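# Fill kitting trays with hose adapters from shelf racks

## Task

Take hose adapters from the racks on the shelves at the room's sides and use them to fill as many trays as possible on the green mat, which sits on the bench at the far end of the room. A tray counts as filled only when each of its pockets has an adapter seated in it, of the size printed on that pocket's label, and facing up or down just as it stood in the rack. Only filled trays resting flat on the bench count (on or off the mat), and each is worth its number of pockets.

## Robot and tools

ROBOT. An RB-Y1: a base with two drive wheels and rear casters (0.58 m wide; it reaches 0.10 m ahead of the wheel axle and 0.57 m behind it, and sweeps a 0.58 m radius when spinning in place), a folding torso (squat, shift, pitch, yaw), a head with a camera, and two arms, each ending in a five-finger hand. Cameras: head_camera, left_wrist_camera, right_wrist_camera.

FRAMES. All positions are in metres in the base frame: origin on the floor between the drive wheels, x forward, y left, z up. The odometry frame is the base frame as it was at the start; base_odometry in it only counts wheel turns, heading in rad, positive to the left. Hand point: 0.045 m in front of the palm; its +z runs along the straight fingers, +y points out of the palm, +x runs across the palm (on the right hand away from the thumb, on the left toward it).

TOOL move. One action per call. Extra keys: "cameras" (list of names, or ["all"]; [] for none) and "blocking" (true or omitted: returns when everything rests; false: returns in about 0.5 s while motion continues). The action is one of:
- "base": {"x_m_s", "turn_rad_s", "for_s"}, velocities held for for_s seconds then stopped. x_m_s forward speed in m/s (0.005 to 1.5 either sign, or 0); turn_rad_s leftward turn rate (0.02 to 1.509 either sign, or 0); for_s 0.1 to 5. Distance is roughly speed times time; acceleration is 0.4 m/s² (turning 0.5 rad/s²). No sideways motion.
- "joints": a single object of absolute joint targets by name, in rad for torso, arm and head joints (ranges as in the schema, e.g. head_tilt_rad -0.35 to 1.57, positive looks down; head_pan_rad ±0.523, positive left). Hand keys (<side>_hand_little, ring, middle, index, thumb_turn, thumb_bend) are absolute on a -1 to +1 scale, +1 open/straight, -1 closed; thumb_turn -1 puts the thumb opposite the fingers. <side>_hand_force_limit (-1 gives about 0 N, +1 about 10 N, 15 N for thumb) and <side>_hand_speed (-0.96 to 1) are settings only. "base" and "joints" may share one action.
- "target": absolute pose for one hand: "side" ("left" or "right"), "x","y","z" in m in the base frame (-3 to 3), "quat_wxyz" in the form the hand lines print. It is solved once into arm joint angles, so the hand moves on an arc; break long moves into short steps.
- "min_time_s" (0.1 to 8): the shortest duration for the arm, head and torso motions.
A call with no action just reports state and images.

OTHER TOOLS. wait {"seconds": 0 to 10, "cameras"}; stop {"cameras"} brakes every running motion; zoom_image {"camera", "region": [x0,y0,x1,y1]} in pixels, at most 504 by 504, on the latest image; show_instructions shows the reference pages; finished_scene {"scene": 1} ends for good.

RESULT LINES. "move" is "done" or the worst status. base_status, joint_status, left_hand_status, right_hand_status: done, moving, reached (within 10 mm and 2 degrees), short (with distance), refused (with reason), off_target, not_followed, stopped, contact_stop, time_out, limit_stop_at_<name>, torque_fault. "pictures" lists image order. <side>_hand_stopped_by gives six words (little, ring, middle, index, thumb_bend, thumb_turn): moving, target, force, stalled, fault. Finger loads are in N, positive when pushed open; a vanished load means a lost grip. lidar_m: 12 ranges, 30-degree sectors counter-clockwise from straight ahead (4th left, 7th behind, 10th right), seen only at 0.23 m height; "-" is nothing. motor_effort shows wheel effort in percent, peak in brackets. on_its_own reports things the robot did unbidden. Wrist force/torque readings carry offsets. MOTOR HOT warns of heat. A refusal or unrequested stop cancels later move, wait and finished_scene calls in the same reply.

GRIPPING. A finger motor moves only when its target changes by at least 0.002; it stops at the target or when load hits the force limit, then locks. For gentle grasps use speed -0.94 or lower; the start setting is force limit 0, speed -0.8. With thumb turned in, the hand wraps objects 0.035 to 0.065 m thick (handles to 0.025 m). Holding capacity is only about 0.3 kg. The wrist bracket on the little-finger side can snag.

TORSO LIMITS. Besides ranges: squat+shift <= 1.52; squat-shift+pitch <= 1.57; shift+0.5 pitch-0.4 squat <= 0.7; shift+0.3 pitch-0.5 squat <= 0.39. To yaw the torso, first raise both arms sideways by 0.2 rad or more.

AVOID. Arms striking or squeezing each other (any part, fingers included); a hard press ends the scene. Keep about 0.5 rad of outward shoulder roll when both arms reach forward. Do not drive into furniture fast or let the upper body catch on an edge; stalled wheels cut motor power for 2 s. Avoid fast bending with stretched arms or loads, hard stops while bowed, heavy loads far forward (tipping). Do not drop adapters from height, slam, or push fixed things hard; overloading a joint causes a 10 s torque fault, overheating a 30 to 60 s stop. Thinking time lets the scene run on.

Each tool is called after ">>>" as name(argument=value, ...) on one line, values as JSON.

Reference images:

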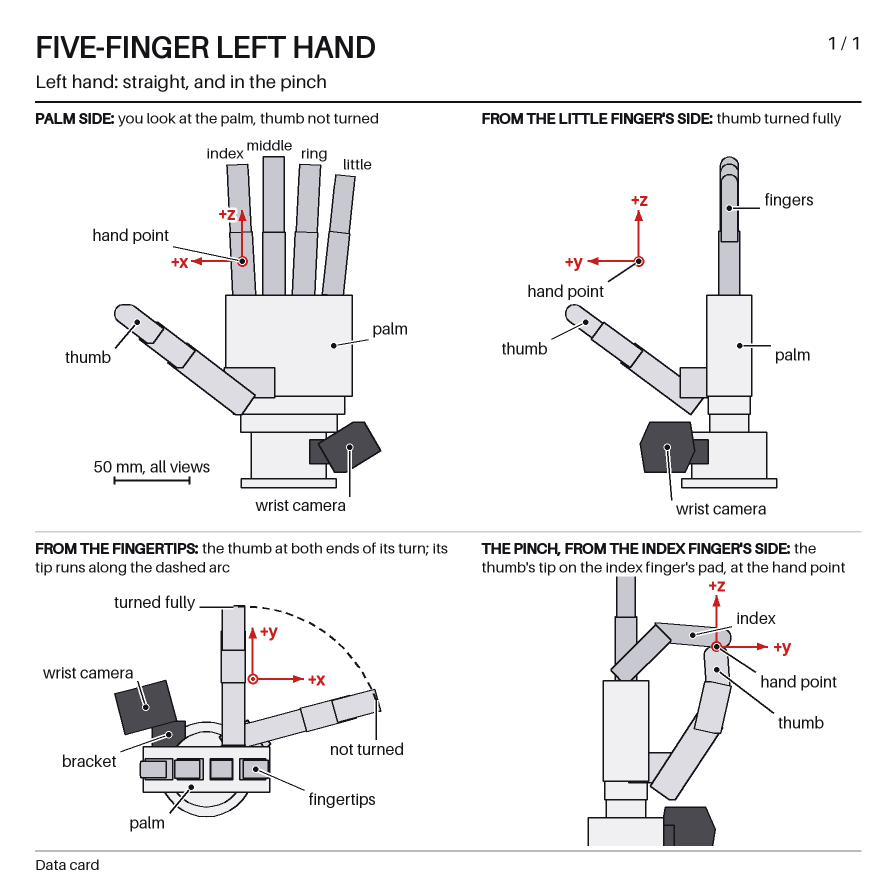

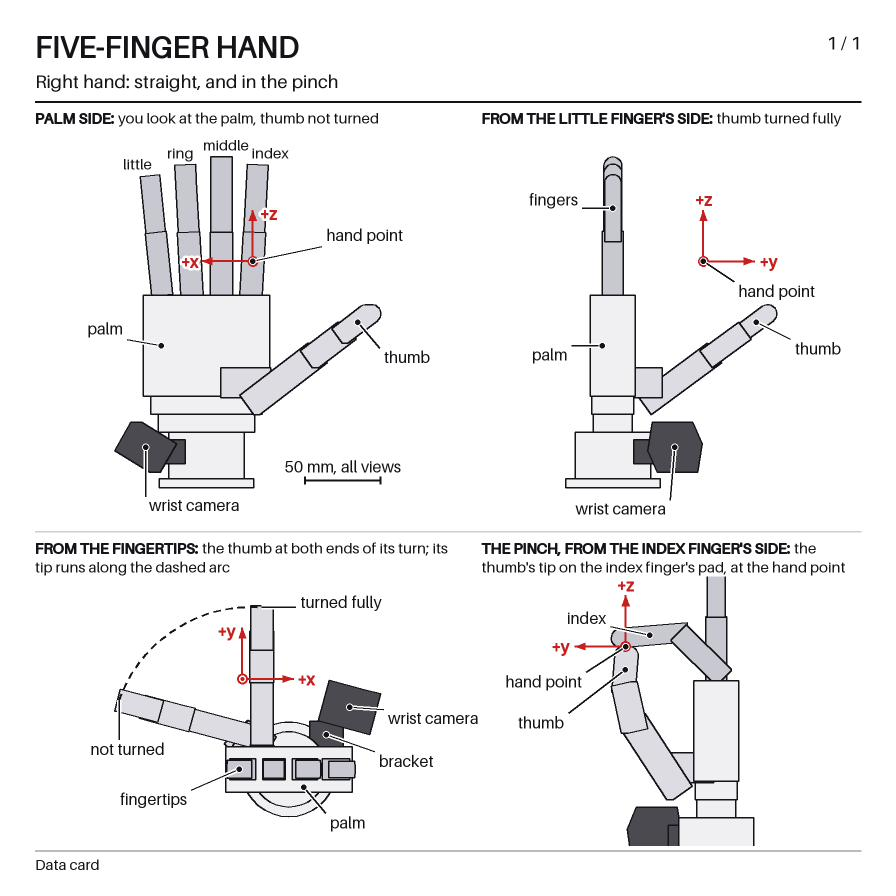

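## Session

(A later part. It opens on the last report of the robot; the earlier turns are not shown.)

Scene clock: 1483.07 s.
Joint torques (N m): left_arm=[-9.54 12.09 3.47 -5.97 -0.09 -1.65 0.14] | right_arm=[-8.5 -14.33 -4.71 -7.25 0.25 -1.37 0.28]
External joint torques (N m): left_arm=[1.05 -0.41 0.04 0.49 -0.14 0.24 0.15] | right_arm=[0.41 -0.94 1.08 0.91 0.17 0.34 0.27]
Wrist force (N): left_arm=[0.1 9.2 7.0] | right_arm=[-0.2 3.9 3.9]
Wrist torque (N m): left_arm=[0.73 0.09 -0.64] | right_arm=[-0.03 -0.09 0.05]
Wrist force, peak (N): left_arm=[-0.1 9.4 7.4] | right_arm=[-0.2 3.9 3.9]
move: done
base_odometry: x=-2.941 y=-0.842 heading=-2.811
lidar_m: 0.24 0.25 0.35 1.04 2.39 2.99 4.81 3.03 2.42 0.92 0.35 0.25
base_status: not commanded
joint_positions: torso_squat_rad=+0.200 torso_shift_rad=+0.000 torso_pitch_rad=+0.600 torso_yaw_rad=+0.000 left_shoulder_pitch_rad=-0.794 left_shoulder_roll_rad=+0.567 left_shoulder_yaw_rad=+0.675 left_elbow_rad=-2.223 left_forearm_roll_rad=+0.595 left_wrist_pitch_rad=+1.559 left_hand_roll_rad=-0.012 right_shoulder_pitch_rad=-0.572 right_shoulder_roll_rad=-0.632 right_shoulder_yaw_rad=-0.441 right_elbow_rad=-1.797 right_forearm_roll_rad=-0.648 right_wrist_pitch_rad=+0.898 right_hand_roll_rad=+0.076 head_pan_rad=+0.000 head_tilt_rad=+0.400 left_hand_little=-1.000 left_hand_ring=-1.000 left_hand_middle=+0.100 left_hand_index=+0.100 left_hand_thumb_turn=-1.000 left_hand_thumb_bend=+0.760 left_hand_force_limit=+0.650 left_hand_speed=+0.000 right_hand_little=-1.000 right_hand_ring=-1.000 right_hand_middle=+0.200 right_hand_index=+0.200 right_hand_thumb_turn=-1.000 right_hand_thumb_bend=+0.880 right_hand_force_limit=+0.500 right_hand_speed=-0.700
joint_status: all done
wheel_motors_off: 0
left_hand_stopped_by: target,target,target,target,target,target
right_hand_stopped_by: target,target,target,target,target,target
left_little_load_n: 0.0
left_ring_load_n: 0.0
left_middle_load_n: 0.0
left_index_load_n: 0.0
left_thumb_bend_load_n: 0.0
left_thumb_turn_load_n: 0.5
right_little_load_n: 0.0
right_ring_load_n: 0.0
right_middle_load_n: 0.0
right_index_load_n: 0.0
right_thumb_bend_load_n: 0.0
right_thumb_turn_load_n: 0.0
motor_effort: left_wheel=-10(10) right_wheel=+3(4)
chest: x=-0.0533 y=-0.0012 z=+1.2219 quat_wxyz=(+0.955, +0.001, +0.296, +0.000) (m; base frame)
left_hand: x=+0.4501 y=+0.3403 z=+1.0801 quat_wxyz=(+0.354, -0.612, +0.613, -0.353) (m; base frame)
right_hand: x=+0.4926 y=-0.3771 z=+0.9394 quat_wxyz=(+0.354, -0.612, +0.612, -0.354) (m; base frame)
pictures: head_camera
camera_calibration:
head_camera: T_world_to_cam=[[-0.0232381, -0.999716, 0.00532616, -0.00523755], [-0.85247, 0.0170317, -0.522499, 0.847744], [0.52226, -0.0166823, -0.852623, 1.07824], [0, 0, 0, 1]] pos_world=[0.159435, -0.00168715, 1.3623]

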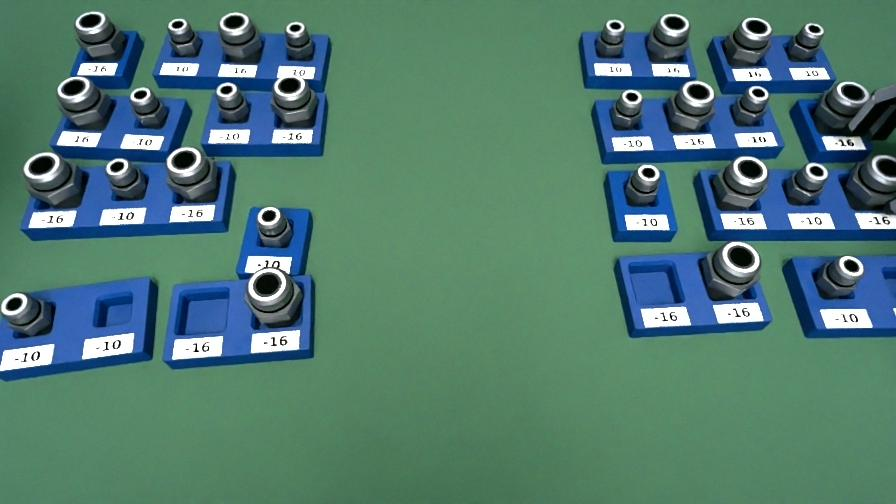

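>>> move(target={"side":"right","x":0.4846,"y":-0.3770,"z":1.01,"quat_wxyz":[0.3536,-0.6124,0.6124,-0.3536]}, min_time_s=0.7)

>>> move(joints={"right_shoulder_pitch_rad":-0.68,"right_shoulder_roll_rad":-0.782,"right_shoulder_yaw_rad":-0.438,"right_elbow_rad":-2.309,"right_forearm_roll_rad":-0.58,"right_wrist_pitch_rad":1.446,"right_hand_roll_rad":-0.348,"right_hand_speed":0,"right_hand_index":0.1,"right_hand_middle":0.1,"right_hand_thumb_bend":0.76,"left_hand_index":-0.05,"left_hand_middle":-0.02,"left_hand_thumb_bend":0.6,"left_hand_force_limit":0.5}, min_time_s=0.6, cameras=["head_camera"])

>>> move(base={"x_m_s":-0.2,"for_s":0.833}, joints={"left_shoulder_pitch_rad":-0.066,"left_shoulder_roll_rad":0.351,"left_shoulder_yaw_rad":0.025,"left_elbow_rad":-2.511,"left_forearm_roll_rad":0.102,"left_wrist_pitch_rad":1.218,"left_hand_roll_rad":0.302,"right_shoulder_pitch_rad":-0.073,"right_shoulder_roll_rad":-0.509,"right_shoulder_yaw_rad":0.052,"right_elbow_rad":-2.513,"right_forearm_roll_rad":-0.069,"right_wrist_pitch_rad":1.21,"right_hand_roll_rad":-0.483,"torso_squat_rad":0.4,"torso_pitch_rad":0.3,"head_tilt_rad":0.7}, min_time_s=1.5)

>>> move(base={"turn_rad_s":0.432,"for_s":1.0})

>>> move(base={"x_m_s":-0.8942,"for_s":3.3})

>>> move(base={"turn_rad_s":-0.879,"for_s":2.267})

>>> move(base={"x_m_s":0.35,"for_s":1.333}, cameras=["head_camera"])

Scene clock: 1485.70 s.
Joint torques (N m): left_arm=[-9.55 12.08 3.76 -5.78 -0.04 -1.4 0.07] | right_arm=[-9.72 -16.64 -6.38 -6.43 0.06 -1.62 -0.18]
External joint torques (N m): left_arm=[1.04 -0.42 0.33 0.68 -0.1 0.49 0.08] | right_arm=[-0.81 -2.43 -0.08 0.64 -0.17 0.09 -0.18]
Wrist force (N): left_arm=[0.0 9.3 7.2] | right_arm=[-0.6 3.4 4.2]
Wrist torque (N m): left_arm=[0.69 0.11 -0.64] | right_arm=[-0.13 0.00 -0.15]
Wrist force, peak (N): left_arm=[-0.1 9.5 7.4] | right_arm=[-1.4 4.3 4.2]
move: done
base_odometry: x=-2.941 y=-0.842 heading=-2.811
lidar_m: 0.24 0.26 0.35 1.06 2.40 2.99 4.82 3.02 2.41 0.94 0.34 0.25
base_status: not commanded
joint_positions: torso_squat_rad=+0.200 torso_shift_rad=+0.000 torso_pitch_rad=+0.600 torso_yaw_rad=+0.000 left_shoulder_pitch_rad=-0.794 left_shoulder_roll_rad=+0.567 left_shoulder_yaw_rad=+0.675 left_elbow_rad=-2.223 left_forearm_roll_rad=+0.595 left_wrist_pitch_rad=+1.559 left_hand_roll_rad=-0.012 right_shoulder_pitch_rad=-0.595 right_shoulder_roll_rad=-0.736 right_shoulder_yaw_rad=-0.506 right_elbow_rad=-1.948 right_forearm_roll_rad=-0.685 right_wrist_pitch_rad=+1.096 right_hand_roll_rad=-0.042 head_pan_rad=+0.000 head_tilt_rad=+0.400 left_hand_little=-1.000 left_hand_ring=-1.000 left_hand_middle=+0.100 left_hand_index=+0.100 left_hand_thumb_turn=-1.000 left_hand_thumb_bend=+0.760 left_hand_force_limit=+0.650 left_hand_speed=+0.000 right_hand_little=-1.000 right_hand_ring=-1.000 right_hand_middle=+0.200 right_hand_index=+0.200 right_hand_thumb_turn=-1.000 right_hand_thumb_bend=+0.880 right_hand_force_limit=+0.500 right_hand_speed=-0.700
joint_status: all done
wheel_motors_off: 0
left_hand_stopped_by: target,target,target,target,target,target
right_hand_stopped_by: target,target,target,target,target,target
left_little_load_n: 0.0
left_ring_load_n: 0.0
left_middle_load_n: 0.0
left_index_load_n: 0.0
left_thumb_bend_load_n: 0.0
left_thumb_turn_load_n: 0.0
right_little_load_n: 0.0
right_ring_load_n: 0.0
right_middle_load_n: 0.0
right_index_load_n: 0.0
right_thumb_bend_load_n: 0.0
right_thumb_turn_load_n: 0.0
motor_effort: left_wheel=-7(9) right_wheel=+4(4)
chest: x=-0.0533 y=-0.0012 z=+1.2219 quat_wxyz=(+0.955, +0.001, +0.296, +0.000) (m; base frame)
left_hand: x=+0.4501 y=+0.3403 z=+1.0801 quat_wxyz=(+0.354, -0.612, +0.613, -0.353) (m; base frame)
right_hand: x=+0.4851 y=-0.3769 z=+1.0093 quat_wxyz=(+0.354, -0.612, +0.612, -0.354) (m; base frame)
right_hand_status: reached (checked arc, planned for 0.7 s): 1 mm and 0.1 deg off.
pictures: none

Scene clock: 1486.77 s.
Joint torques (N m): left_arm=[-9.09 11.46 4.03 -6.22 -0.08 -1.45 0.26] | right_arm=[-9.6 -14.46 -5.27 -4.46 0.68 -1.69 0.24]
External joint torques (N m): left_arm=[1.5 -1.04 0.6 0.23 -0.13 0.43 0.26] | right_arm=[-0.43 -2.36 0.52 0.57 0 -0.08 0.23]
Wrist force (N): left_arm=[0.0 9.3 7.2] | right_arm=[-0.6 3.2 3.5]
Wrist torque (N m): left_arm=[0.72 0.11 -0.64] | right_arm=[-0.09 0.01 -0.16]
Wrist force, peak (N): left_arm=[0.0 9.5 7.5] | right_arm=[-0.6 4.0 4.6]
move: done
base_odometry: x=-2.941 y=-0.842 heading=-2.811
lidar_m: 0.24 0.26 0.36 1.05 2.40 2.99 4.81 3.01 2.42 0.93 0.34 0.25
base_status: not commanded
joint_positions: torso_squat_rad=+0.200 torso_shift_rad=+0.000 torso_pitch_rad=+0.600 torso_yaw_rad=+0.000 left_shoulder_pitch_rad=-0.794 left_shoulder_roll_rad=+0.567 left_shoulder_yaw_rad=+0.675 left_elbow_rad=-2.223 left_forearm_roll_rad=+0.595 left_wrist_pitch_rad=+1.559 left_hand_roll_rad=-0.012 right_shoulder_pitch_rad=-0.680 right_shoulder_roll_rad=-0.782 right_shoulder_yaw_rad=-0.438 right_elbow_rad=-2.309 right_forearm_roll_rad=-0.580 right_wrist_pitch_rad=+1.446 right_hand_roll_rad=-0.348 head_pan_rad=+0.000 head_tilt_rad=+0.400 left_hand_little=-1.000 left_hand_ring=-1.000 left_hand_middle=-0.020 left_hand_index=-0.050 left_hand_thumb_turn=-1.000 left_hand_thumb_bend=+0.600 left_hand_force_limit=+0.500 left_hand_speed=+0.000 right_hand_little=-1.000 right_hand_ring=-1.000 right_hand_middle=+0.100 right_hand_index=+0.100 right_hand_thumb_turn=-1.000 right_hand_thumb_bend=+0.760 right_hand_force_limit=+0.500 right_hand_speed=+0.000
joint_status: all done
wheel_motors_off: 0
left_hand_stopped_by: target,target,target,target,target,target
right_hand_stopped_by: target,target,target,target,target,target
left_little_load_n: 0.0
left_ring_load_n: 0.0
left_middle_load_n: 0.0
left_index_load_n: 0.0
left_thumb_bend_load_n: 0.0
left_thumb_turn_load_n: 0.0
right_little_load_n: 0.0
right_ring_load_n: 0.0
right_middle_load_n: 0.0
right_index_load_n: 0.0
right_thumb_bend_load_n: 0.0
right_thumb_turn_load_n: 0.0
motor_effort: left_wheel=-8(9) right_wheel=+3(5)
chest: x=-0.0533 y=-0.0011 z=+1.2219 quat_wxyz=(+0.955, +0.001, +0.296, +0.000) (m; base frame)
left_hand: x=+0.4501 y=+0.3403 z=+1.0800 quat_wxyz=(+0.354, -0.612, +0.613, -0.353) (m; base frame)
right_hand: x=+0.4500 y=-0.2998 z=+1.0795 quat_wxyz=(+0.354, -0.612, +0.613, -0.353) (m; base frame)
pictures: head_camera
camera_calibration:
head_camera: T_world_to_cam=[[-0.0232041, -0.999716, 0.00546339, -0.00532941], [-0.852472, 0.016931, -0.522499, 0.847744], [0.522258, -0.0167815, -0.852622, 1.07824], [0, 0, 0, 1]] pos_world=[0.159435, -0.00158662, 1.3623]

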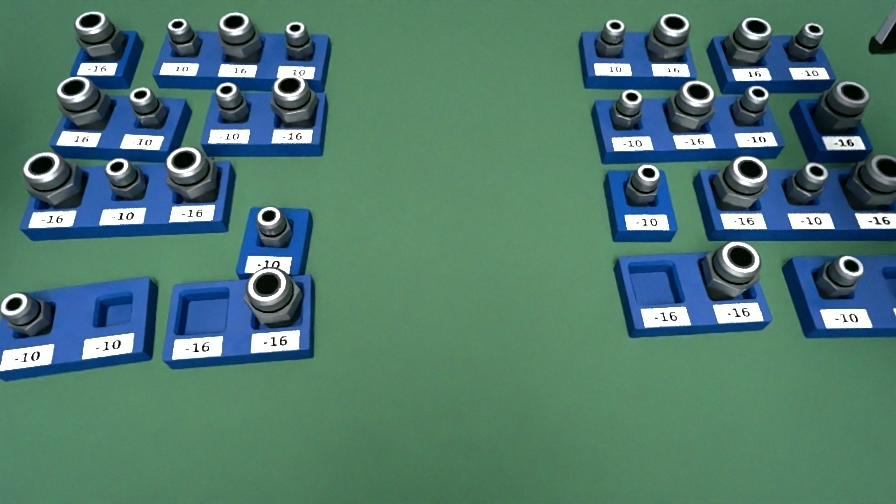

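Scene clock: 1488.63 s.
Joint torques (N m): left_arm=[-4.33 4.02 2.72 -9.49 -0.52 -1.58 -0.11] | right_arm=[-5.6 -6.42 -3.91 -7.44 0.83 -1.5 -0.35]
External joint torques (N m): left_arm=[1.74 -0.31 -0.61 -0.52 -0.06 0.22 -0.1] | right_arm=[-0.12 -0.73 0.33 0.41 -0.05 0.01 -0.36]
Wrist force (N): left_arm=[0.2 9.1 7.1] | right_arm=[-1.0 2.8 4.2]
Wrist torque (N m): left_arm=[0.70 0.08 -0.46] | right_arm=[-0.23 0.01 -0.19]
Wrist force, peak (N): left_arm=[0.2 9.3 7.7] | right_arm=[-1.1 3.7 4.4]
move: done
base_odometry: x=-2.783 y=-0.788 heading=-2.811
lidar_m: 0.40 0.43 0.61 2.30 2.40 2.86 4.65 2.89 2.40 1.51 0.57 0.43
base_status: done (sent for 0.83 of 0.83 s)
joint_positions: torso_squat_rad=+0.400 torso_shift_rad=+0.000 torso_pitch_rad=+0.300 torso_yaw_rad=+0.000 left_shoulder_pitch_rad=-0.066 left_shoulder_roll_rad=+0.351 left_shoulder_yaw_rad=+0.025 left_elbow_rad=-2.511 left_forearm_roll_rad=+0.102 left_wrist_pitch_rad=+1.218 left_hand_roll_rad=+0.302 right_shoulder_pitch_rad=-0.073 right_shoulder_roll_rad=-0.509 right_shoulder_yaw_rad=+0.052 right_elbow_rad=-2.513 right_forearm_roll_rad=-0.069 right_wrist_pitch_rad=+1.210 right_hand_roll_rad=-0.483 head_pan_rad=+0.000 head_tilt_rad=+0.700 left_hand_little=-1.000 left_hand_ring=-1.000 left_hand_middle=-0.020 left_hand_index=-0.050 left_hand_thumb_turn=-1.000 left_hand_thumb_bend=+0.600 left_hand_force_limit=+0.500 left_hand_speed=+0.000 right_hand_little=-1.000 right_hand_ring=-1.000 right_hand_middle=+0.100 right_hand_index=+0.100 right_hand_thumb_turn=-1.000 right_hand_thumb_bend=+0.760 right_hand_force_limit=+0.500 right_hand_speed=+0.000
joint_status: all done
wheel_motors_off: 0
left_hand_stopped_by: target,target,target,target,target,target
right_hand_stopped_by: target,target,target,target,target,target
left_little_load_n: 0.0
left_ring_load_n: 0.0
left_middle_load_n: 0.0
left_index_load_n: 0.0
left_thumb_bend_load_n: 0.0
left_thumb_turn_load_n: 0.0
right_little_load_n: 0.0
right_ring_load_n: 0.0
right_middle_load_n: 0.0
right_index_load_n: 0.0
right_thumb_bend_load_n: 0.0
right_thumb_turn_load_n: 0.0
motor_effort: left_wheel=-2(34) right_wheel=-5(18)
chest: x=-0.1366 y=-0.0011 z=+1.2208 quat_wxyz=(+0.989, +0.001, +0.149, +0.000) (m; base frame)
left_hand: x=+0.2802 y=+0.2198 z=+0.9808 quat_wxyz=(+0.356, -0.613, +0.611, -0.353) (m; base frame)
right_hand: x=+0.2800 y=-0.2192 z=+0.9801 quat_wxyz=(+0.353, -0.611, +0.612, -0.355) (m; base frame)
pictures: none

Scene clock: 1490.80 s.
Joint torques (N m): left_arm=[-4.44 4.08 2.68 -9.75 -0.44 -1.32 0.07] | right_arm=[-5.59 -6.45 -3.82 -7.27 0.91 -1.5 -0.28]
External joint torques (N m): left_arm=[1.63 -0.25 -0.65 -0.78 0.02 0.49 0.08] | right_arm=[-0.11 -0.76 0.42 0.57 0.04 0.02 -0.28]
Wrist force (N): left_arm=[0.3 9.2 7.3] | right_arm=[-1.1 3.1 3.3]
Wrist torque (N m): left_arm=[0.70 0.07 -0.45] | right_arm=[-0.13 0.09 -0.21]
Wrist force, peak (N): left_arm=[0.1 9.5 7.0] | right_arm=[-0.7 4.4 3.8]
move: done
base_odometry: x=-2.783 y=-0.788 heading=-2.380
lidar_m: 0.41 0.55 1.26 2.34 2.87 4.65 3.28 2.49 2.34 0.64 0.44 0.40
base_status: done (sent for 1 of 1 s)
joint_positions: torso_squat_rad=+0.400 torso_shift_rad=+0.000 torso_pitch_rad=+0.300 torso_yaw_rad=+0.000 left_shoulder_pitch_rad=-0.066 left_shoulder_roll_rad=+0.351 left_shoulder_yaw_rad=+0.025 left_elbow_rad=-2.511 left_forearm_roll_rad=+0.102 left_wrist_pitch_rad=+1.218 left_hand_roll_rad=+0.302 right_shoulder_pitch_rad=-0.073 right_shoulder_roll_rad=-0.509 right_shoulder_yaw_rad=+0.052 right_elbow_rad=-2.513 right_forearm_roll_rad=-0.069 right_wrist_pitch_rad=+1.210 right_hand_roll_rad=-0.483 head_pan_rad=+0.000 head_tilt_rad=+0.700 left_hand_little=-1.000 left_hand_ring=-1.000 left_hand_middle=-0.020 left_hand_index=-0.050 left_hand_thumb_turn=-1.000 left_hand_thumb_bend=+0.600 left_hand_force_limit=+0.500 left_hand_speed=+0.000 right_hand_little=-1.000 right_hand_ring=-1.000 right_hand_middle=+0.100 right_hand_index=+0.100 right_hand_thumb_turn=-1.000 right_hand_thumb_bend=+0.760 right_hand_force_limit=+0.500 right_hand_speed=+0.000
joint_status: not commanded
wheel_motors_off: 0
left_hand_stopped_by: target,target,target,target,target,target
right_hand_stopped_by: target,target,target,target,target,target
left_little_load_n: 0.0
left_ring_load_n: 0.5
left_middle_load_n: 0.0
left_index_load_n: 0.0
left_thumb_bend_load_n: 0.0
left_thumb_turn_load_n: 0.0
right_little_load_n: 0.0
right_ring_load_n: 0.0
right_middle_load_n: 0.0
right_index_load_n: 0.0
right_thumb_bend_load_n: 0.0
right_thumb_turn_load_n: 0.0
motor_effort: left_wheel=-1(36) right_wheel=-2(21)
chest: x=-0.1366 y=-0.0011 z=+1.2208 quat_wxyz=(+0.989, +0.001, +0.149, +0.000) (m; base frame)
left_hand: x=+0.2802 y=+0.2198 z=+0.9808 quat_wxyz=(+0.356, -0.613, +0.611, -0.353) (m; base frame)
right_hand: x=+0.2800 y=-0.2192 z=+0.9801 quat_wxyz=(+0.353, -0.611, +0.612, -0.355) (m; base frame)
pictures: none

Scene clock: 1496.67 s.
Joint torques (N m): left_arm=[-4.92 4.19 2.7 -9.39 -0.57 -1.51 0.14] | right_arm=[-6.16 -6.4 -3.94 -7.27 0.81 -1.5 -0.45]
External joint torques (N m): left_arm=[1.15 -0.14 -0.64 -0.42 -0.11 0.29 0.15] | right_arm=[-0.68 -0.71 0.3 0.57 -0.06 0.01 -0.46]
Wrist force (N): left_arm=[0.0 9.1 7.1] | right_arm=[-0.8 3.2 3.6]
Wrist torque (N m): left_arm=[0.71 0.09 -0.46] | right_arm=[-0.14 -0.02 -0.21]
Wrist force, peak (N): left_arm=[0.2 9.2 7.7] | right_arm=[-0.8 4.1 4.4]
move: done
base_odometry: x=-0.649 y=+1.250 heading=-2.379
lidar_m: 3.12 3.80 3.18 3.07 2.12 1.98 1.30 0.76 0.84 0.78 1.39 3.06
base_status: done (sent for 3.3 of 3.3 s)
joint_positions: torso_squat_rad=+0.400 torso_shift_rad=+0.000 torso_pitch_rad=+0.300 torso_yaw_rad=+0.000 left_shoulder_pitch_rad=-0.066 left_shoulder_roll_rad=+0.351 left_shoulder_yaw_rad=+0.025 left_elbow_rad=-2.511 left_forearm_roll_rad=+0.102 left_wrist_pitch_rad=+1.218 left_hand_roll_rad=+0.302 right_shoulder_pitch_rad=-0.073 right_shoulder_roll_rad=-0.509 right_shoulder_yaw_rad=+0.052 right_elbow_rad=-2.513 right_forearm_roll_rad=-0.069 right_wrist_pitch_rad=+1.210 right_hand_roll_rad=-0.483 head_pan_rad=+0.000 head_tilt_rad=+0.700 left_hand_little=-1.000 left_hand_ring=-1.000 left_hand_middle=-0.020 left_hand_index=-0.050 left_hand_thumb_turn=-1.000 left_hand_thumb_bend=+0.600 left_hand_force_limit=+0.500 left_hand_speed=+0.000 right_hand_little=-1.000 right_hand_ring=-1.000 right_hand_middle=+0.100 right_hand_index=+0.100 right_hand_thumb_turn=-1.000 right_hand_thumb_bend=+0.760 right_hand_force_limit=+0.500 right_hand_speed=+0.000
joint_status: not commanded
wheel_motors_off: 0
left_hand_stopped_by: target,target,target,target,target,target
right_hand_stopped_by: target,target,target,target,target,target
left_little_load_n: 0.0
left_ring_load_n: 0.0
left_middle_load_n: 0.5
left_index_load_n: 0.0
left_thumb_bend_load_n: 0.0
left_thumb_turn_load_n: 0.0
right_little_load_n: 0.0
right_ring_load_n: 0.0
right_middle_load_n: 0.0
right_index_load_n: 0.0
right_thumb_bend_load_n: 0.0
right_thumb_turn_load_n: 0.0
motor_effort: left_wheel=+9(41) right_wheel=-4(25)
chest: x=-0.1366 y=-0.0011 z=+1.2209 quat_wxyz=(+0.989, +0.001, +0.149, +0.000) (m; base frame)
left_hand: x=+0.2802 y=+0.2198 z=+0.9808 quat_wxyz=(+0.356, -0.613, +0.611, -0.353) (m; base frame)
right_hand: x=+0.2800 y=-0.2192 z=+0.9801 quat_wxyz=(+0.353, -0.611, +0.612, -0.355) (m; base frame)
pictures: none

Scene clock: 1501.03 s.
Joint torques (N m): left_arm=[-5.09 4.25 2.55 -9.23 -0.73 -1.66 -0.07] | right_arm=[-6 -6.22 -4 -7.26 0.88 -1.45 -0.41]
External joint torques (N m): left_arm=[0.98 -0.07 -0.79 -0.26 -0.28 0.14 -0.06] | right_arm=[-0.52 -0.53 0.24 0.58 0.01 0.07 -0.42]
Wrist force (N): left_arm=[0.2 9.1 6.9] | right_arm=[-0.8 2.8 3.3]
Wrist torque (N m): left_arm=[0.69 0.06 -0.45] | right_arm=[-0.19 -0.01 -0.17]
Wrist force, peak (N): left_arm=[0.1 9.5 7.4] | right_arm=[-0.9 4.0 4.2]
move: done
base_odometry: x=-0.649 y=+1.250 heading=+1.912
lidar_m: 0.83 0.77 1.54 3.07 3.22 3.67 3.19 2.73 2.07 2.00 1.15 0.76
base_status: done (sent for 2.27 of 2.27 s)
joint_positions: torso_squat_rad=+0.400 torso_shift_rad=+0.000 torso_pitch_rad=+0.300 torso_yaw_rad=+0.000 left_shoulder_pitch_rad=-0.066 left_shoulder_roll_rad=+0.351 left_shoulder_yaw_rad=+0.025 left_elbow_rad=-2.511 left_forearm_roll_rad=+0.102 left_wrist_pitch_rad=+1.218 left_hand_roll_rad=+0.302 right_shoulder_pitch_rad=-0.073 right_shoulder_roll_rad=-0.509 right_shoulder_yaw_rad=+0.052 right_elbow_rad=-2.513 right_forearm_roll_rad=-0.069 right_wrist_pitch_rad=+1.210 right_hand_roll_rad=-0.483 head_pan_rad=+0.000 head_tilt_rad=+0.700 left_hand_little=-1.000 left_hand_ring=-1.000 left_hand_middle=-0.020 left_hand_index=-0.050 left_hand_thumb_turn=-1.000 left_hand_thumb_bend=+0.600 left_hand_force_limit=+0.500 left_hand_speed=+0.000 right_hand_little=-1.000 right_hand_ring=-1.000 right_hand_middle=+0.100 right_hand_index=+0.100 right_hand_thumb_turn=-1.000 right_hand_thumb_bend=+0.760 right_hand_force_limit=+0.500 right_hand_speed=+0.000
joint_status: not commanded
wheel_motors_off: 0
left_hand_stopped_by: target,target,target,target,target,target
right_hand_stopped_by: target,target,target,target,target,target
left_little_load_n: 0.0
left_ring_load_n: 0.0
left_middle_load_n: 0.0
left_index_load_n: 0.0
left_thumb_bend_load_n: 0.0
left_thumb_turn_load_n: 0.0
right_little_load_n: 0.0
right_ring_load_n: 0.0
right_middle_load_n: 0.0
right_index_load_n: 0.0
right_thumb_bend_load_n: 0.0
right_thumb_turn_load_n: 0.0
motor_effort: left_wheel=+8(37) right_wheel=+2(19)
chest: x=-0.1366 y=-0.0012 z=+1.2209 quat_wxyz=(+0.989, +0.001, +0.149, +0.000) (m; base frame)
left_hand: x=+0.2802 y=+0.2198 z=+0.9808 quat_wxyz=(+0.356, -0.613, +0.611, -0.353) (m; base frame)
right_hand: x=+0.2800 y=-0.2192 z=+0.9801 quat_wxyz=(+0.353, -0.611, +0.612, -0.355) (m; base frame)
pictures: none

Scene clock: 1503.57 s.
Joint torques (N m): left_arm=[-4.57 4.28 2.8 -9.35 -0.67 -1.52 0.18] | right_arm=[-5.29 -6.81 -3.96 -7.36 0.87 -1.53 -0.32]
External joint torques (N m): left_arm=[1.49 -0.05 -0.54 -0.38 -0.21 0.28 0.19] | right_arm=[0.18 -1.12 0.28 0.49 -0.01 -0.01 -0.33]
Wrist force (N): left_arm=[0.2 9.3 7.1] | right_arm=[-0.8 2.9 3.5]
Wrist torque (N m): left_arm=[0.72 0.05 -0.45] | right_arm=[-0.16 0.01 -0.23]
Wrist force, peak (N): left_arm=[0.1 9.3 7.6] | right_arm=[-1.8 3.5 4.4]
move: done
base_odometry: x=-0.805 y=+1.689 heading=+1.912
lidar_m: 0.36 0.38 0.46 2.65 3.18 4.16 3.65 2.76 2.07 1.31 0.47 0.38
base_status: done (sent for 1.33 of 1.33 s)
joint_positions: torso_squat_rad=+0.400 torso_shift_rad=+0.000 torso_pitch_rad=+0.300 torso_yaw_rad=+0.000 left_shoulder_pitch_rad=-0.066 left_shoulder_roll_rad=+0.351 left_shoulder_yaw_rad=+0.025 left_elbow_rad=-2.511 left_forearm_roll_rad=+0.102 left_wrist_pitch_rad=+1.218 left_hand_roll_rad=+0.302 right_shoulder_pitch_rad=-0.073 right_shoulder_roll_rad=-0.509 right_shoulder_yaw_rad=+0.052 right_elbow_rad=-2.513 right_forearm_roll_rad=-0.069 right_wrist_pitch_rad=+1.210 right_hand_roll_rad=-0.483 head_pan_rad=+0.000 head_tilt_rad=+0.700 left_hand_little=-1.000 left_hand_ring=-1.000 left_hand_middle=-0.020 left_hand_index=-0.050 left_hand_thumb_turn=-1.000 left_hand_thumb_bend=+0.600 left_hand_force_limit=+0.500 left_hand_speed=+0.000 right_hand_little=-1.000 right_hand_ring=-1.000 right_hand_middle=+0.100 right_hand_index=+0.100 right_hand_thumb_turn=-1.000 right_hand_thumb_bend=+0.760 right_hand_force_limit=+0.500 right_hand_speed=+0.000
joint_status: not commanded
wheel_motors_off: 0
left_hand_stopped_by: target,target,target,target,target,target
right_hand_stopped_by: target,target,target,target,target,target
left_little_load_n: 0.5
left_ring_load_n: 0.0
left_middle_load_n: 0.0
left_index_load_n: 0.0
left_thumb_bend_load_n: 0.0
left_thumb_turn_load_n: 0.0
right_little_load_n: 0.0
right_ring_load_n: 0.0
right_middle_load_n: 0.0
right_index_load_n: 0.0
right_thumb_bend_load_n: 0.0
right_thumb_turn_load_n: 0.0
motor_effort: left_wheel=-4(40) right_wheel=+2(24)
chest: x=-0.1365 y=-0.0012 z=+1.2208 quat_wxyz=(+0.989, +0.001, +0.150, +0.000) (m; base frame)
left_hand: x=+0.2803 y=+0.2198 z=+0.9807 quat_wxyz=(+0.356, -0.613, +0.611, -0.353) (m; base frame)
right_hand: x=+0.2801 y=-0.2192 z=+0.9801 quat_wxyz=(+0.353, -0.611, +0.612, -0.355) (m; base frame)
pictures: head_camera
camera_calibration:
head_camera: T_world_to_cam=[[-0.0229624, -0.999722, 0.00526194, -0.00843707], [-0.852521, 0.0168317, -0.522421, 0.749329], [0.522188, -0.016482, -0.852671, 1.17465], [0, 0, 0, 1]] pos_world=[0.0252359, -0.00168658, 1.3931]

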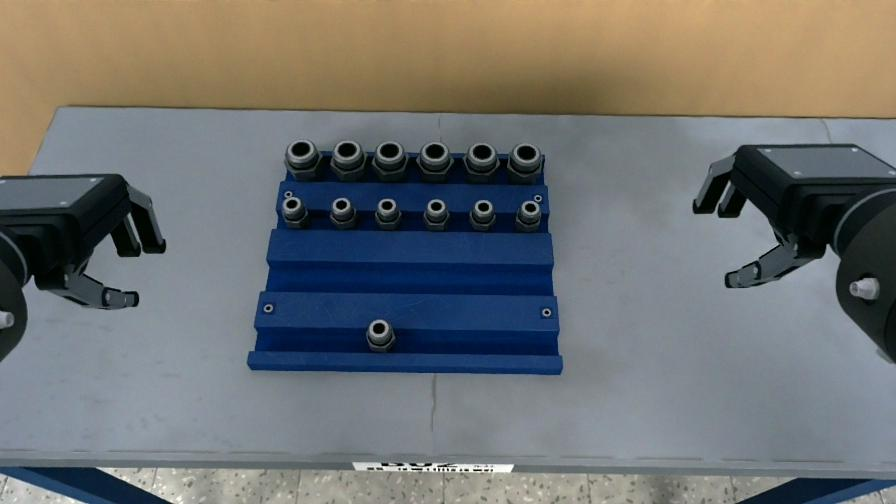

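>>> zoom_image(camera="head_camera", region=[320, 120, 560, 360])

>>> zoom_image(camera="head_camera", region=[420, 120, 560, 240])

Scaled by 2.100 from the camera's 896x504 image, which has a finer 1280x720 frame.

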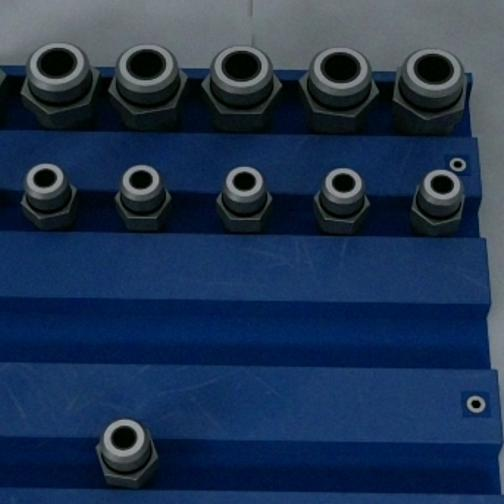

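Scaled by 3.600 from the camera's 896x504 image, which has a finer 1280x720 frame.

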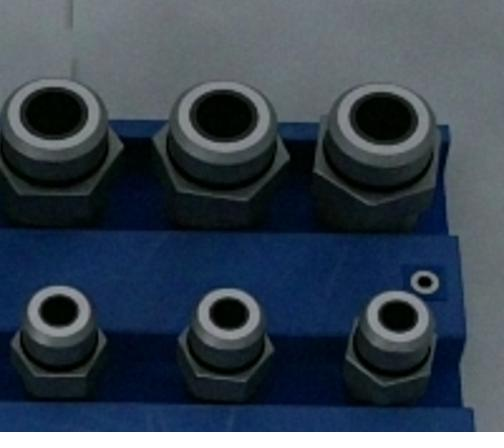

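>>> move(target={"side":"left","x":0.2793,"y":0.0431,"z":0.95,"quat_wxyz":[0.3536,-0.6124,0.6124,-0.3536]}, min_time_s=1.0)

>>> move(target={"side":"left","x":0.2793,"y":0.0431,"z":0.868,"quat_wxyz":[0.3536,-0.6124,0.6124,-0.3536]}, min_time_s=0.9, cameras=["left_wrist_camera"])

Scene clock: 1505.60 s.
Joint torques (N m): left_arm=[-7.03 -3.69 -0.85 -8.9 -0.67 -1.1 -0.05] | right_arm=[-5.53 -6.17 -3.88 -7.28 0.87 -1.5 -0.43]
External joint torques (N m): left_arm=[0.71 1.2 -0.16 0.7 0.08 0.57 -0.04] | right_arm=[-0.06 -0.49 0.35 0.56 0 0.02 -0.44]
Wrist force (N): left_arm=[0.0 9.2 7.5] | right_arm=[-1.1 3.1 3.8]
Wrist torque (N m): left_arm=[0.68 0.10 -0.46] | right_arm=[-0.19 0.04 -0.21]
Wrist force, peak (N): left_arm=[0.6 9.8 7.4] | right_arm=[-0.2 4.1 4.2]
move: done
base_odometry: x=-0.805 y=+1.689 heading=+1.912
lidar_m: 0.36 0.39 0.47 2.64 3.19 4.16 3.65 2.77 2.08 1.31 0.46 0.38
base_status: not commanded
joint_positions: torso_squat_rad=+0.400 torso_shift_rad=+0.000 torso_pitch_rad=+0.300 torso_yaw_rad=+0.000 left_shoulder_pitch_rad=-0.190 left_shoulder_roll_rad=+0.000 left_shoulder_yaw_rad=-0.559 left_elbow_rad=-2.272 left_forearm_roll_rad=-0.604 left_wrist_pitch_rad=+1.247 left_hand_roll_rad=+0.487 right_shoulder_pitch_rad=-0.073 right_shoulder_roll_rad=-0.509 right_shoulder_yaw_rad=+0.052 right_elbow_rad=-2.513 right_forearm_roll_rad=-0.069 right_wrist_pitch_rad=+1.210 right_hand_roll_rad=-0.483 head_pan_rad=+0.000 head_tilt_rad=+0.700 left_hand_little=-1.000 left_hand_ring=-1.000 left_hand_middle=-0.020 left_hand_index=-0.050 left_hand_thumb_turn=-1.000 left_hand_thumb_bend=+0.600 left_hand_force_limit=+0.500 left_hand_speed=+0.000 right_hand_little=-1.000 right_hand_ring=-1.000 right_hand_middle=+0.100 right_hand_index=+0.100 right_hand_thumb_turn=-1.000 right_hand_thumb_bend=+0.760 right_hand_force_limit=+0.500 right_hand_speed=+0.000
joint_status: all done
wheel_motors_off: 0
left_hand_stopped_by: target,target,target,target,target,target
right_hand_stopped_by: target,target,target,target,target,target
left_little_load_n: 0.0
left_ring_load_n: 0.0
left_middle_load_n: 0.0
left_index_load_n: 0.0
left_thumb_bend_load_n: 0.0
left_thumb_turn_load_n: 0.0
right_little_load_n: 0.0
right_ring_load_n: 0.0
right_middle_load_n: 0.0
right_index_load_n: 0.0
right_thumb_bend_load_n: 0.0
right_thumb_turn_load_n: 0.0
motor_effort: left_wheel=-6(8) right_wheel=+3(4)
chest: x=-0.1365 y=-0.0012 z=+1.2208 quat_wxyz=(+0.989, +0.001, +0.149, +0.000) (m; base frame)
left_hand: x=+0.2793 y=+0.0431 z=+0.9502 quat_wxyz=(+0.353, -0.612, +0.612, -0.354) (m; base frame)
left_hand_status: reached (checked arc, planned for 1.0 s): 0 mm and 0.1 deg off.
right_hand: x=+0.2801 y=-0.2192 z=+0.9801 quat_wxyz=(+0.353, -0.611, +0.612, -0.355) (m; base frame)
pictures: none

Scene clock: 1506.83 s.
Joint torques (N m): left_arm=[-5.24 -3.76 -1.86 -10.04 -1.05 -1.36 -0.07] | right_arm=[-5.69 -6.34 -3.87 -7.25 0.87 -1.43 -0.41]
External joint torques (N m): left_arm=[1.79 0.65 -1.41 0.43 -0.14 0.07 -0.07] | right_arm=[-0.21 -0.65 0.37 0.6 0 0.09 -0.41]
Wrist force (N): left_arm=[0.4 9.1 6.9] | right_arm=[-0.9 3.7 4.6]
Wrist torque (N m): left_arm=[0.70 0.04 -0.44] | right_arm=[-0.10 -0.02 -0.19]
Wrist force, peak (N): left_arm=[0.4 10.0 6.9] | right_arm=[-0.9 3.7 4.6]
move: done
base_odometry: x=-0.805 y=+1.689 heading=+1.912
lidar_m: 0.36 0.39 0.46 2.65 3.19 4.16 3.66 2.77 2.07 1.31 0.46 0.37
base_status: not commanded
joint_positions: torso_squat_rad=+0.400 torso_shift_rad=+0.000 torso_pitch_rad=+0.300 torso_yaw_rad=+0.000 left_shoulder_pitch_rad=-0.114 left_shoulder_roll_rad=+0.065 left_shoulder_yaw_rad=-0.572 left_elbow_rad=-2.031 left_forearm_roll_rad=-0.685 left_wrist_pitch_rad=+0.976 left_hand_roll_rad=+0.712 right_shoulder_pitch_rad=-0.073 right_shoulder_roll_rad=-0.509 right_shoulder_yaw_rad=+0.052 right_elbow_rad=-2.513 right_forearm_roll_rad=-0.069 right_wrist_pitch_rad=+1.210 right_hand_roll_rad=-0.483 head_pan_rad=+0.000 head_tilt_rad=+0.700 left_hand_little=-1.000 left_hand_ring=-1.000 left_hand_middle=-0.020 left_hand_index=-0.050 left_hand_thumb_turn=-1.000 left_hand_thumb_bend=+0.600 left_hand_force_limit=+0.500 left_hand_speed=+0.000 right_hand_little=-1.000 right_hand_ring=-1.000 right_hand_middle=+0.100 right_hand_index=+0.100 right_hand_thumb_turn=-1.000 right_hand_thumb_bend=+0.760 right_hand_force_limit=+0.500 right_hand_speed=+0.000
joint_status: all done
wheel_motors_off: 0
left_hand_stopped_by: target,target,target,target,target,target
right_hand_stopped_by: target,target,target,target,target,target
left_little_load_n: 0.0
left_ring_load_n: 0.0
left_middle_load_n: 0.0
left_index_load_n: 0.0
left_thumb_bend_load_n: 0.0
left_thumb_turn_load_n: 0.0
right_little_load_n: 0.0
right_ring_load_n: 0.0
right_middle_load_n: 0.0
right_index_load_n: 0.0
right_thumb_bend_load_n: 0.0
right_thumb_turn_load_n: 0.0
motor_effort: left_wheel=-7(8) right_wheel=+3(4)
chest: x=-0.1365 y=-0.0012 z=+1.2208 quat_wxyz=(+0.989, +0.001, +0.149, +0.000) (m; base frame)
left_hand: x=+0.2794 y=+0.0430 z=+0.8683 quat_wxyz=(+0.353, -0.612, +0.613, -0.354) (m; base frame)
left_hand_status: reached (checked arc, planned for 0.9 s): 0 mm and 0.0 deg off.
right_hand: x=+0.2801 y=-0.2192 z=+0.9801 quat_wxyz=(+0.353, -0.611, +0.612, -0.355) (m; base frame)
pictures: left_wrist_camera
camera_calibration:
left_wrist_camera: T_world_to_cam=[[0.490918, -0.220782, 0.842766, -0.85645], [-0.533756, -0.840765, 0.0906595, 0.106341], [0.688552, -0.494338, -0.53059, 0.399481], [0, 0, 0, 1]] pos_world=[0.202144, 0.0977974, 0.924107]

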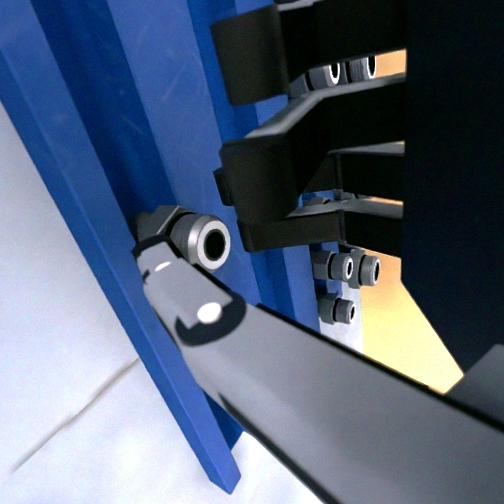

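>>> move(target={"side":"left","x":0.2793,"y":0.0431,"z":0.860,"quat_wxyz":[0.3536,-0.6124,0.6124,-0.3536]}, min_time_s=0.4)

>>> move(joints={"left_hand_speed":-0.5,"left_hand_thumb_bend":0.52}, cameras=["left_wrist_camera"])

Scene clock: 1507.83 s.
Joint torques (N m): left_arm=[-4.89 -3.21 -0.09 -9.7 -1.04 -1.38 0.09] | right_arm=[-5.62 -6.28 -4.06 -7.41 0.87 -1.51 -0.32]
External joint torques (N m): left_arm=[2.09 1.2 0.37 0.8 -0.13 0.03 0.1] | right_arm=[-0.14 -0.59 0.18 0.43 0 0.01 -0.33]
Wrist force (N): left_arm=[-0.1 9.0 7.1] | right_arm=[-1.1 2.9 3.6]
Wrist torque (N m): left_arm=[0.67 0.13 -0.46] | right_arm=[-0.18 0.04 -0.22]
Wrist force, peak (N): left_arm=[0.0 9.4 7.3] | right_arm=[-0.9 3.8 3.9]
move: done
base_odometry: x=-0.805 y=+1.689 heading=+1.912
lidar_m: 0.37 0.39 0.46 2.66 3.21 4.16 3.65 2.76 2.08 1.31 0.47 0.37
base_status: not commanded
joint_positions: torso_squat_rad=+0.400 torso_shift_rad=+0.000 torso_pitch_rad=+0.300 torso_yaw_rad=+0.000 left_shoulder_pitch_rad=-0.109 left_shoulder_roll_rad=+0.066 left_shoulder_yaw_rad=-0.571 left_elbow_rad=-2.004 left_forearm_roll_rad=-0.698 left_wrist_pitch_rad=+0.951 left_hand_roll_rad=+0.734 right_shoulder_pitch_rad=-0.073 right_shoulder_roll_rad=-0.509 right_shoulder_yaw_rad=+0.052 right_elbow_rad=-2.513 right_forearm_roll_rad=-0.069 right_wrist_pitch_rad=+1.210 right_hand_roll_rad=-0.483 head_pan_rad=+0.000 head_tilt_rad=+0.700 left_hand_little=-1.000 left_hand_ring=-1.000 left_hand_middle=-0.020 left_hand_index=-0.050 left_hand_thumb_turn=-1.000 left_hand_thumb_bend=+0.600 left_hand_force_limit=+0.500 left_hand_speed=+0.000 right_hand_little=-1.000 right_hand_ring=-1.000 right_hand_middle=+0.100 right_hand_index=+0.100 right_hand_thumb_turn=-1.000 right_hand_thumb_bend=+0.760 right_hand_force_limit=+0.500 right_hand_speed=+0.000
joint_status: all done
wheel_motors_off: 0
left_hand_stopped_by: target,target,target,target,target,target
right_hand_stopped_by: target,target,target,target,target,target
left_little_load_n: 0.0
left_ring_load_n: 0.0
left_middle_load_n: 0.0
left_index_load_n: -0.5
left_thumb_bend_load_n: 0.0
left_thumb_turn_load_n: 0.0
right_little_load_n: 0.0
right_ring_load_n: 0.0
right_middle_load_n: 0.0
right_index_load_n: 0.0
right_thumb_bend_load_n: 0.0
right_thumb_turn_load_n: 0.0
motor_effort: left_wheel=-7(7) right_wheel=+3(4)
chest: x=-0.1365 y=-0.0012 z=+1.2208 quat_wxyz=(+0.989, +0.001, +0.149, +0.000) (m; base frame)
left_hand: x=+0.2791 y=+0.0429 z=+0.8605 quat_wxyz=(+0.353, -0.612, +0.613, -0.354) (m; base frame)
left_hand_status: reached (checked arc, planned for 0.4 s): 1 mm and 0.1 deg off.
right_hand: x=+0.2801 y=-0.2192 z=+0.9801 quat_wxyz=(+0.353, -0.611, +0.612, -0.355) (m; base frame)
pictures: none

Scene clock: 1508.43 s.
Joint torques (N m): left_arm=[-4.63 -2.5 0.35 -9.66 -1.13 -1.16 0.33] | right_arm=[-5.44 -6.29 -3.95 -7.12 0.94 -1.51 -0.4]
External joint torques (N m): left_arm=[2.35 1.91 0.82 0.84 -0.22 0.25 0.34] | right_arm=[0.04 -0.6 0.28 0.72 0.06 0.01 -0.41]
Wrist force (N): left_arm=[0.2 9.1 6.9] | right_arm=[-0.7 3.2 4.2]
Wrist torque (N m): left_arm=[0.68 0.06 -0.44] | right_arm=[-0.17 -0.03 -0.20]
Wrist force, peak (N): left_arm=[0.1 9.3 7.2] | right_arm=[0.0 4.0 4.0]
move: done
base_odometry: x=-0.805 y=+1.689 heading=+1.912
lidar_m: 0.36 0.38 0.46 2.65 3.20 4.16 3.65 2.78 2.08 1.31 0.47 0.38
base_status: not commanded
joint_positions: torso_squat_rad=+0.400 torso_shift_rad=+0.000 torso_pitch_rad=+0.300 torso_yaw_rad=+0.000 left_shoulder_pitch_rad=-0.109 left_shoulder_roll_rad=+0.066 left_shoulder_yaw_rad=-0.571 left_elbow_rad=-2.004 left_forearm_roll_rad=-0.698 left_wrist_pitch_rad=+0.951 left_hand_roll_rad=+0.734 right_shoulder_pitch_rad=-0.073 right_shoulder_roll_rad=-0.509 right_shoulder_yaw_rad=+0.052 right_elbow_rad=-2.513 right_forearm_roll_rad=-0.069 right_wrist_pitch_rad=+1.210 right_hand_roll_rad=-0.483 head_pan_rad=+0.000 head_tilt_rad=+0.700 left_hand_little=-1.000 left_hand_ring=-1.000 left_hand_middle=-0.020 left_hand_index=-0.050 left_hand_thumb_turn=-1.000 left_hand_thumb_bend=+0.520 left_hand_force_limit=+0.500 left_hand_speed=-0.500 right_hand_little=-1.000 right_hand_ring=-1.000 right_hand_middle=+0.100 right_hand_index=+0.100 right_hand_thumb_turn=-1.000 right_hand_thumb_bend=+0.760 right_hand_force_limit=+0.500 right_hand_speed=+0.000
joint_status: all done
wheel_motors_off: 0
left_hand_stopped_by: target,target,target,target,target,target
right_hand_stopped_by: target,target,target,target,target,target
left_little_load_n: 0.0
left_ring_load_n: 0.0
left_middle_load_n: 0.0
left_index_load_n: 0.0
left_thumb_bend_load_n: 0.0
left_thumb_turn_load_n: 0.0
right_little_load_n: 0.0
right_ring_load_n: 0.0
right_middle_load_n: 0.0
right_index_load_n: 0.0
right_thumb_bend_load_n: 0.0
right_thumb_turn_load_n: 0.0
motor_effort: left_wheel=-6(9) right_wheel=+3(3)
chest: x=-0.1365 y=-0.0012 z=+1.2208 quat_wxyz=(+0.989, +0.001, +0.149, +0.000) (m; base frame)
left_hand: x=+0.2791 y=+0.0429 z=+0.8605 quat_wxyz=(+0.353, -0.612, +0.613, -0.354) (m; base frame)
right_hand: x=+0.2801 y=-0.2192 z=+0.9801 quat_wxyz=(+0.353, -0.611, +0.612, -0.355) (m; base frame)
pictures: left_wrist_camera
camera_calibration:
left_wrist_camera: T_world_to_cam=[[0.491038, -0.220811, 0.842689, -0.84975], [-0.533916, -0.840644, 0.090839, 0.106712], [0.688343, -0.49453, -0.530683, 0.395577], [0, 0, 0, 1]] pos_world=[0.201942, 0.0976971, 0.916307]

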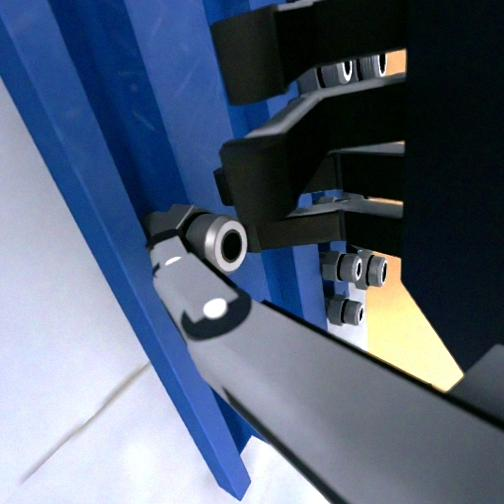

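>>> move(joints={"left_hand_speed":-0.9,"left_hand_force_limit":0.5,"left_hand_index":-0.6,"left_hand_middle":-0.6})

>>> move(target={"side":"left","x":0.2793,"y":0.0431,"z":0.895,"quat_wxyz":[0.3536,-0.6124,0.6124,-0.3536]}, min_time_s=0.8, cameras=["left_wrist_camera"])

Scene clock: 1510.93 s.
Joint torques (N m): left_arm=[-4.54 -2.68 0.06 -9.75 -1.07 -1.33 0.25] | right_arm=[-5.55 -6.34 -3.86 -7.43 0.81 -1.44 -0.3]
External joint torques (N m): left_arm=[2.44 1.73 0.53 0.75 -0.16 0.08 0.26] | right_arm=[-0.08 -0.65 0.38 0.41 -0.07 0.08 -0.3]
Wrist force (N): left_arm=[0.3 7.1 4.5] | right_arm=[-0.3 3.4 3.0]
Wrist torque (N m): left_arm=[0.62 0.02 -0.41] | right_arm=[-0.06 -0.09 -0.17]
Wrist force, peak (N): left_arm=[0.4 9.2 7.5] | right_arm=[-1.4 3.7 4.1]
move: off_target
base_odometry: x=-0.805 y=+1.689 heading=+1.912
lidar_m: 0.37 0.39 0.47 2.64 3.20 4.16 3.66 2.77 2.09 1.30 0.47 0.37
base_status: not commanded
joint_positions: torso_squat_rad=+0.400 torso_shift_rad=+0.000 torso_pitch_rad=+0.300 torso_yaw_rad=+0.000 left_shoulder_pitch_rad=-0.109 left_shoulder_roll_rad=+0.066 left_shoulder_yaw_rad=-0.571 left_elbow_rad=-2.004 left_forearm_roll_rad=-0.698 left_wrist_pitch_rad=+0.951 left_hand_roll_rad=+0.734 right_shoulder_pitch_rad=-0.073 right_shoulder_roll_rad=-0.509 right_shoulder_yaw_rad=+0.052 right_elbow_rad=-2.513 right_forearm_roll_rad=-0.069 right_wrist_pitch_rad=+1.210 right_hand_roll_rad=-0.483 head_pan_rad=+0.000 head_tilt_rad=+0.700 left_hand_little=-1.000 left_hand_ring=-1.000 left_hand_middle=-0.194 left_hand_index=-0.187 left_hand_thumb_turn=-1.000 left_hand_thumb_bend=+0.522 left_hand_force_limit=+0.500 left_hand_speed=-0.900 right_hand_little=-1.000 right_hand_ring=-1.000 right_hand_middle=+0.100 right_hand_index=+0.100 right_hand_thumb_turn=-1.000 right_hand_thumb_bend=+0.760 right_hand_force_limit=+0.500 right_hand_speed=+0.000
joint_status: left_hand_middle off_target (ended at -0.194, target -0.600); left_hand_index off_target (ended at -0.187, target -0.600); the others done
wheel_motors_off: 0
left_hand_stopped_by: target,target,force,force,target,target
right_hand_stopped_by: target,target,target,target,target,target
left_little_load_n: 0.0
left_ring_load_n: 0.5
left_middle_load_n: 7.5
left_index_load_n: 5.0
left_thumb_bend_load_n: 8.0
left_thumb_turn_load_n: 2.0
right_little_load_n: 0.5
right_ring_load_n: 0.0
right_middle_load_n: 0.0
right_index_load_n: 0.0
right_thumb_bend_load_n: 0.0
right_thumb_turn_load_n: 0.0
motor_effort: left_wheel=-8(9) right_wheel=+4(4)
chest: x=-0.1365 y=-0.0012 z=+1.2208 quat_wxyz=(+0.989, +0.001, +0.149, +0.000) (m; base frame)
left_hand: x=+0.2791 y=+0.0429 z=+0.8605 quat_wxyz=(+0.353, -0.612, +0.613, -0.354) (m; base frame)
right_hand: x=+0.2801 y=-0.2192 z=+0.9801 quat_wxyz=(+0.353, -0.611, +0.612, -0.355) (m; base frame)
pictures: none

Scene clock: 1512.07 s.
Joint torques (N m): left_arm=[-7.58 -4.81 -1.02 -10.95 -0.76 -1.26 -0.25] | right_arm=[-5.71 -6.6 -3.87 -7.25 0.82 -1.42 -0.39]
External joint torques (N m): left_arm=[-0.41 -0.29 -0.51 -0.65 0.12 0.26 -0.25] | right_arm=[-0.24 -0.91 0.37 0.6 -0.06 0.1 -0.39]
Wrist force (N): left_arm=[0.2 10.1 7.5] | right_arm=[-0.9 3.1 3.9]
Wrist torque (N m): left_arm=[0.72 0.07 -0.63] | right_arm=[-0.16 0.01 -0.17]
Wrist force, peak (N): left_arm=[0.0 10.3 8.5] | right_arm=[-0.2 4.0 4.3]
move: done
base_odometry: x=-0.805 y=+1.689 heading=+1.912
lidar_m: 0.37 0.38 0.46 2.65 3.20 4.16 3.65 2.78 2.07 1.30 0.47 0.38
base_status: not commanded
joint_positions: torso_squat_rad=+0.400 torso_shift_rad=+0.000 torso_pitch_rad=+0.300 torso_yaw_rad=+0.000 left_shoulder_pitch_rad=-0.128 left_shoulder_roll_rad=+0.051 left_shoulder_yaw_rad=-0.572 left_elbow_rad=-2.117 left_forearm_roll_rad=-0.652 left_wrist_pitch_rad=+1.060 left_hand_roll_rad=+0.637 right_shoulder_pitch_rad=-0.073 right_shoulder_roll_rad=-0.509 right_shoulder_yaw_rad=+0.052 right_elbow_rad=-2.513 right_forearm_roll_rad=-0.069 right_wrist_pitch_rad=+1.210 right_hand_roll_rad=-0.483 head_pan_rad=+0.000 head_tilt_rad=+0.700 left_hand_little=-1.000 left_hand_ring=-1.000 left_hand_middle=-0.194 left_hand_index=-0.187 left_hand_thumb_turn=-1.000 left_hand_thumb_bend=+0.522 left_hand_force_limit=+0.500 left_hand_speed=-0.900 right_hand_little=-1.000 right_hand_ring=-1.000 right_hand_middle=+0.100 right_hand_index=+0.100 right_hand_thumb_turn=-1.000 right_hand_thumb_bend=+0.760 right_hand_force_limit=+0.500 right_hand_speed=+0.000
joint_status: all done
wheel_motors_off: 0
left_hand_stopped_by: target,target,force,force,target,target
right_hand_stopped_by: target,target,target,target,target,target
left_little_load_n: 0.0
left_ring_load_n: 0.0
left_middle_load_n: 7.0
left_index_load_n: 4.5
left_thumb_bend_load_n: 8.5
left_thumb_turn_load_n: 2.5
right_little_load_n: 0.0
right_ring_load_n: 0.0
right_middle_load_n: 0.0
right_index_load_n: 0.0
right_thumb_bend_load_n: 0.0
right_thumb_turn_load_n: 0.0
motor_effort: left_wheel=-5(8) right_wheel=+2(4)
chest: x=-0.1365 y=-0.0012 z=+1.2208 quat_wxyz=(+0.989, +0.001, +0.149, +0.000) (m; base frame)
left_hand: x=+0.2792 y=+0.0432 z=+0.8948 quat_wxyz=(+0.354, -0.612, +0.612, -0.354) (m; base frame)
left_hand_status: reached (checked arc, planned for 0.8 s): 0 mm and 0.0 deg off.
right_hand: x=+0.2801 y=-0.2192 z=+0.9801 quat_wxyz=(+0.353, -0.611, +0.612, -0.355) (m; base frame)
pictures: left_wrist_camera
camera_calibration:
left_wrist_camera: T_world_to_cam=[[0.490809, -0.220931, 0.84279, -0.87865], [-0.533101, -0.841259, 0.089928, 0.104531], [0.689137, -0.49343, -0.530676, 0.413602], [0, 0, 0, 1]] pos_world=[0.201946, 0.0979, 0.950606]

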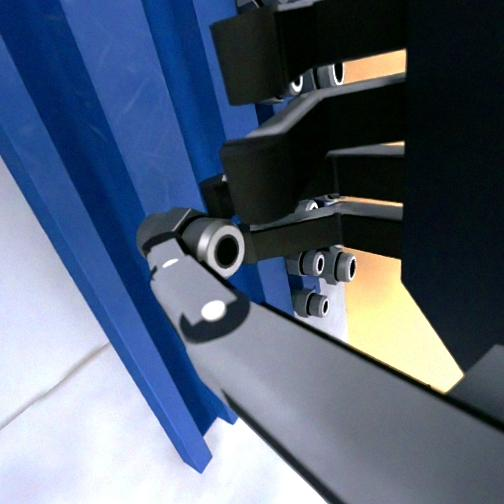

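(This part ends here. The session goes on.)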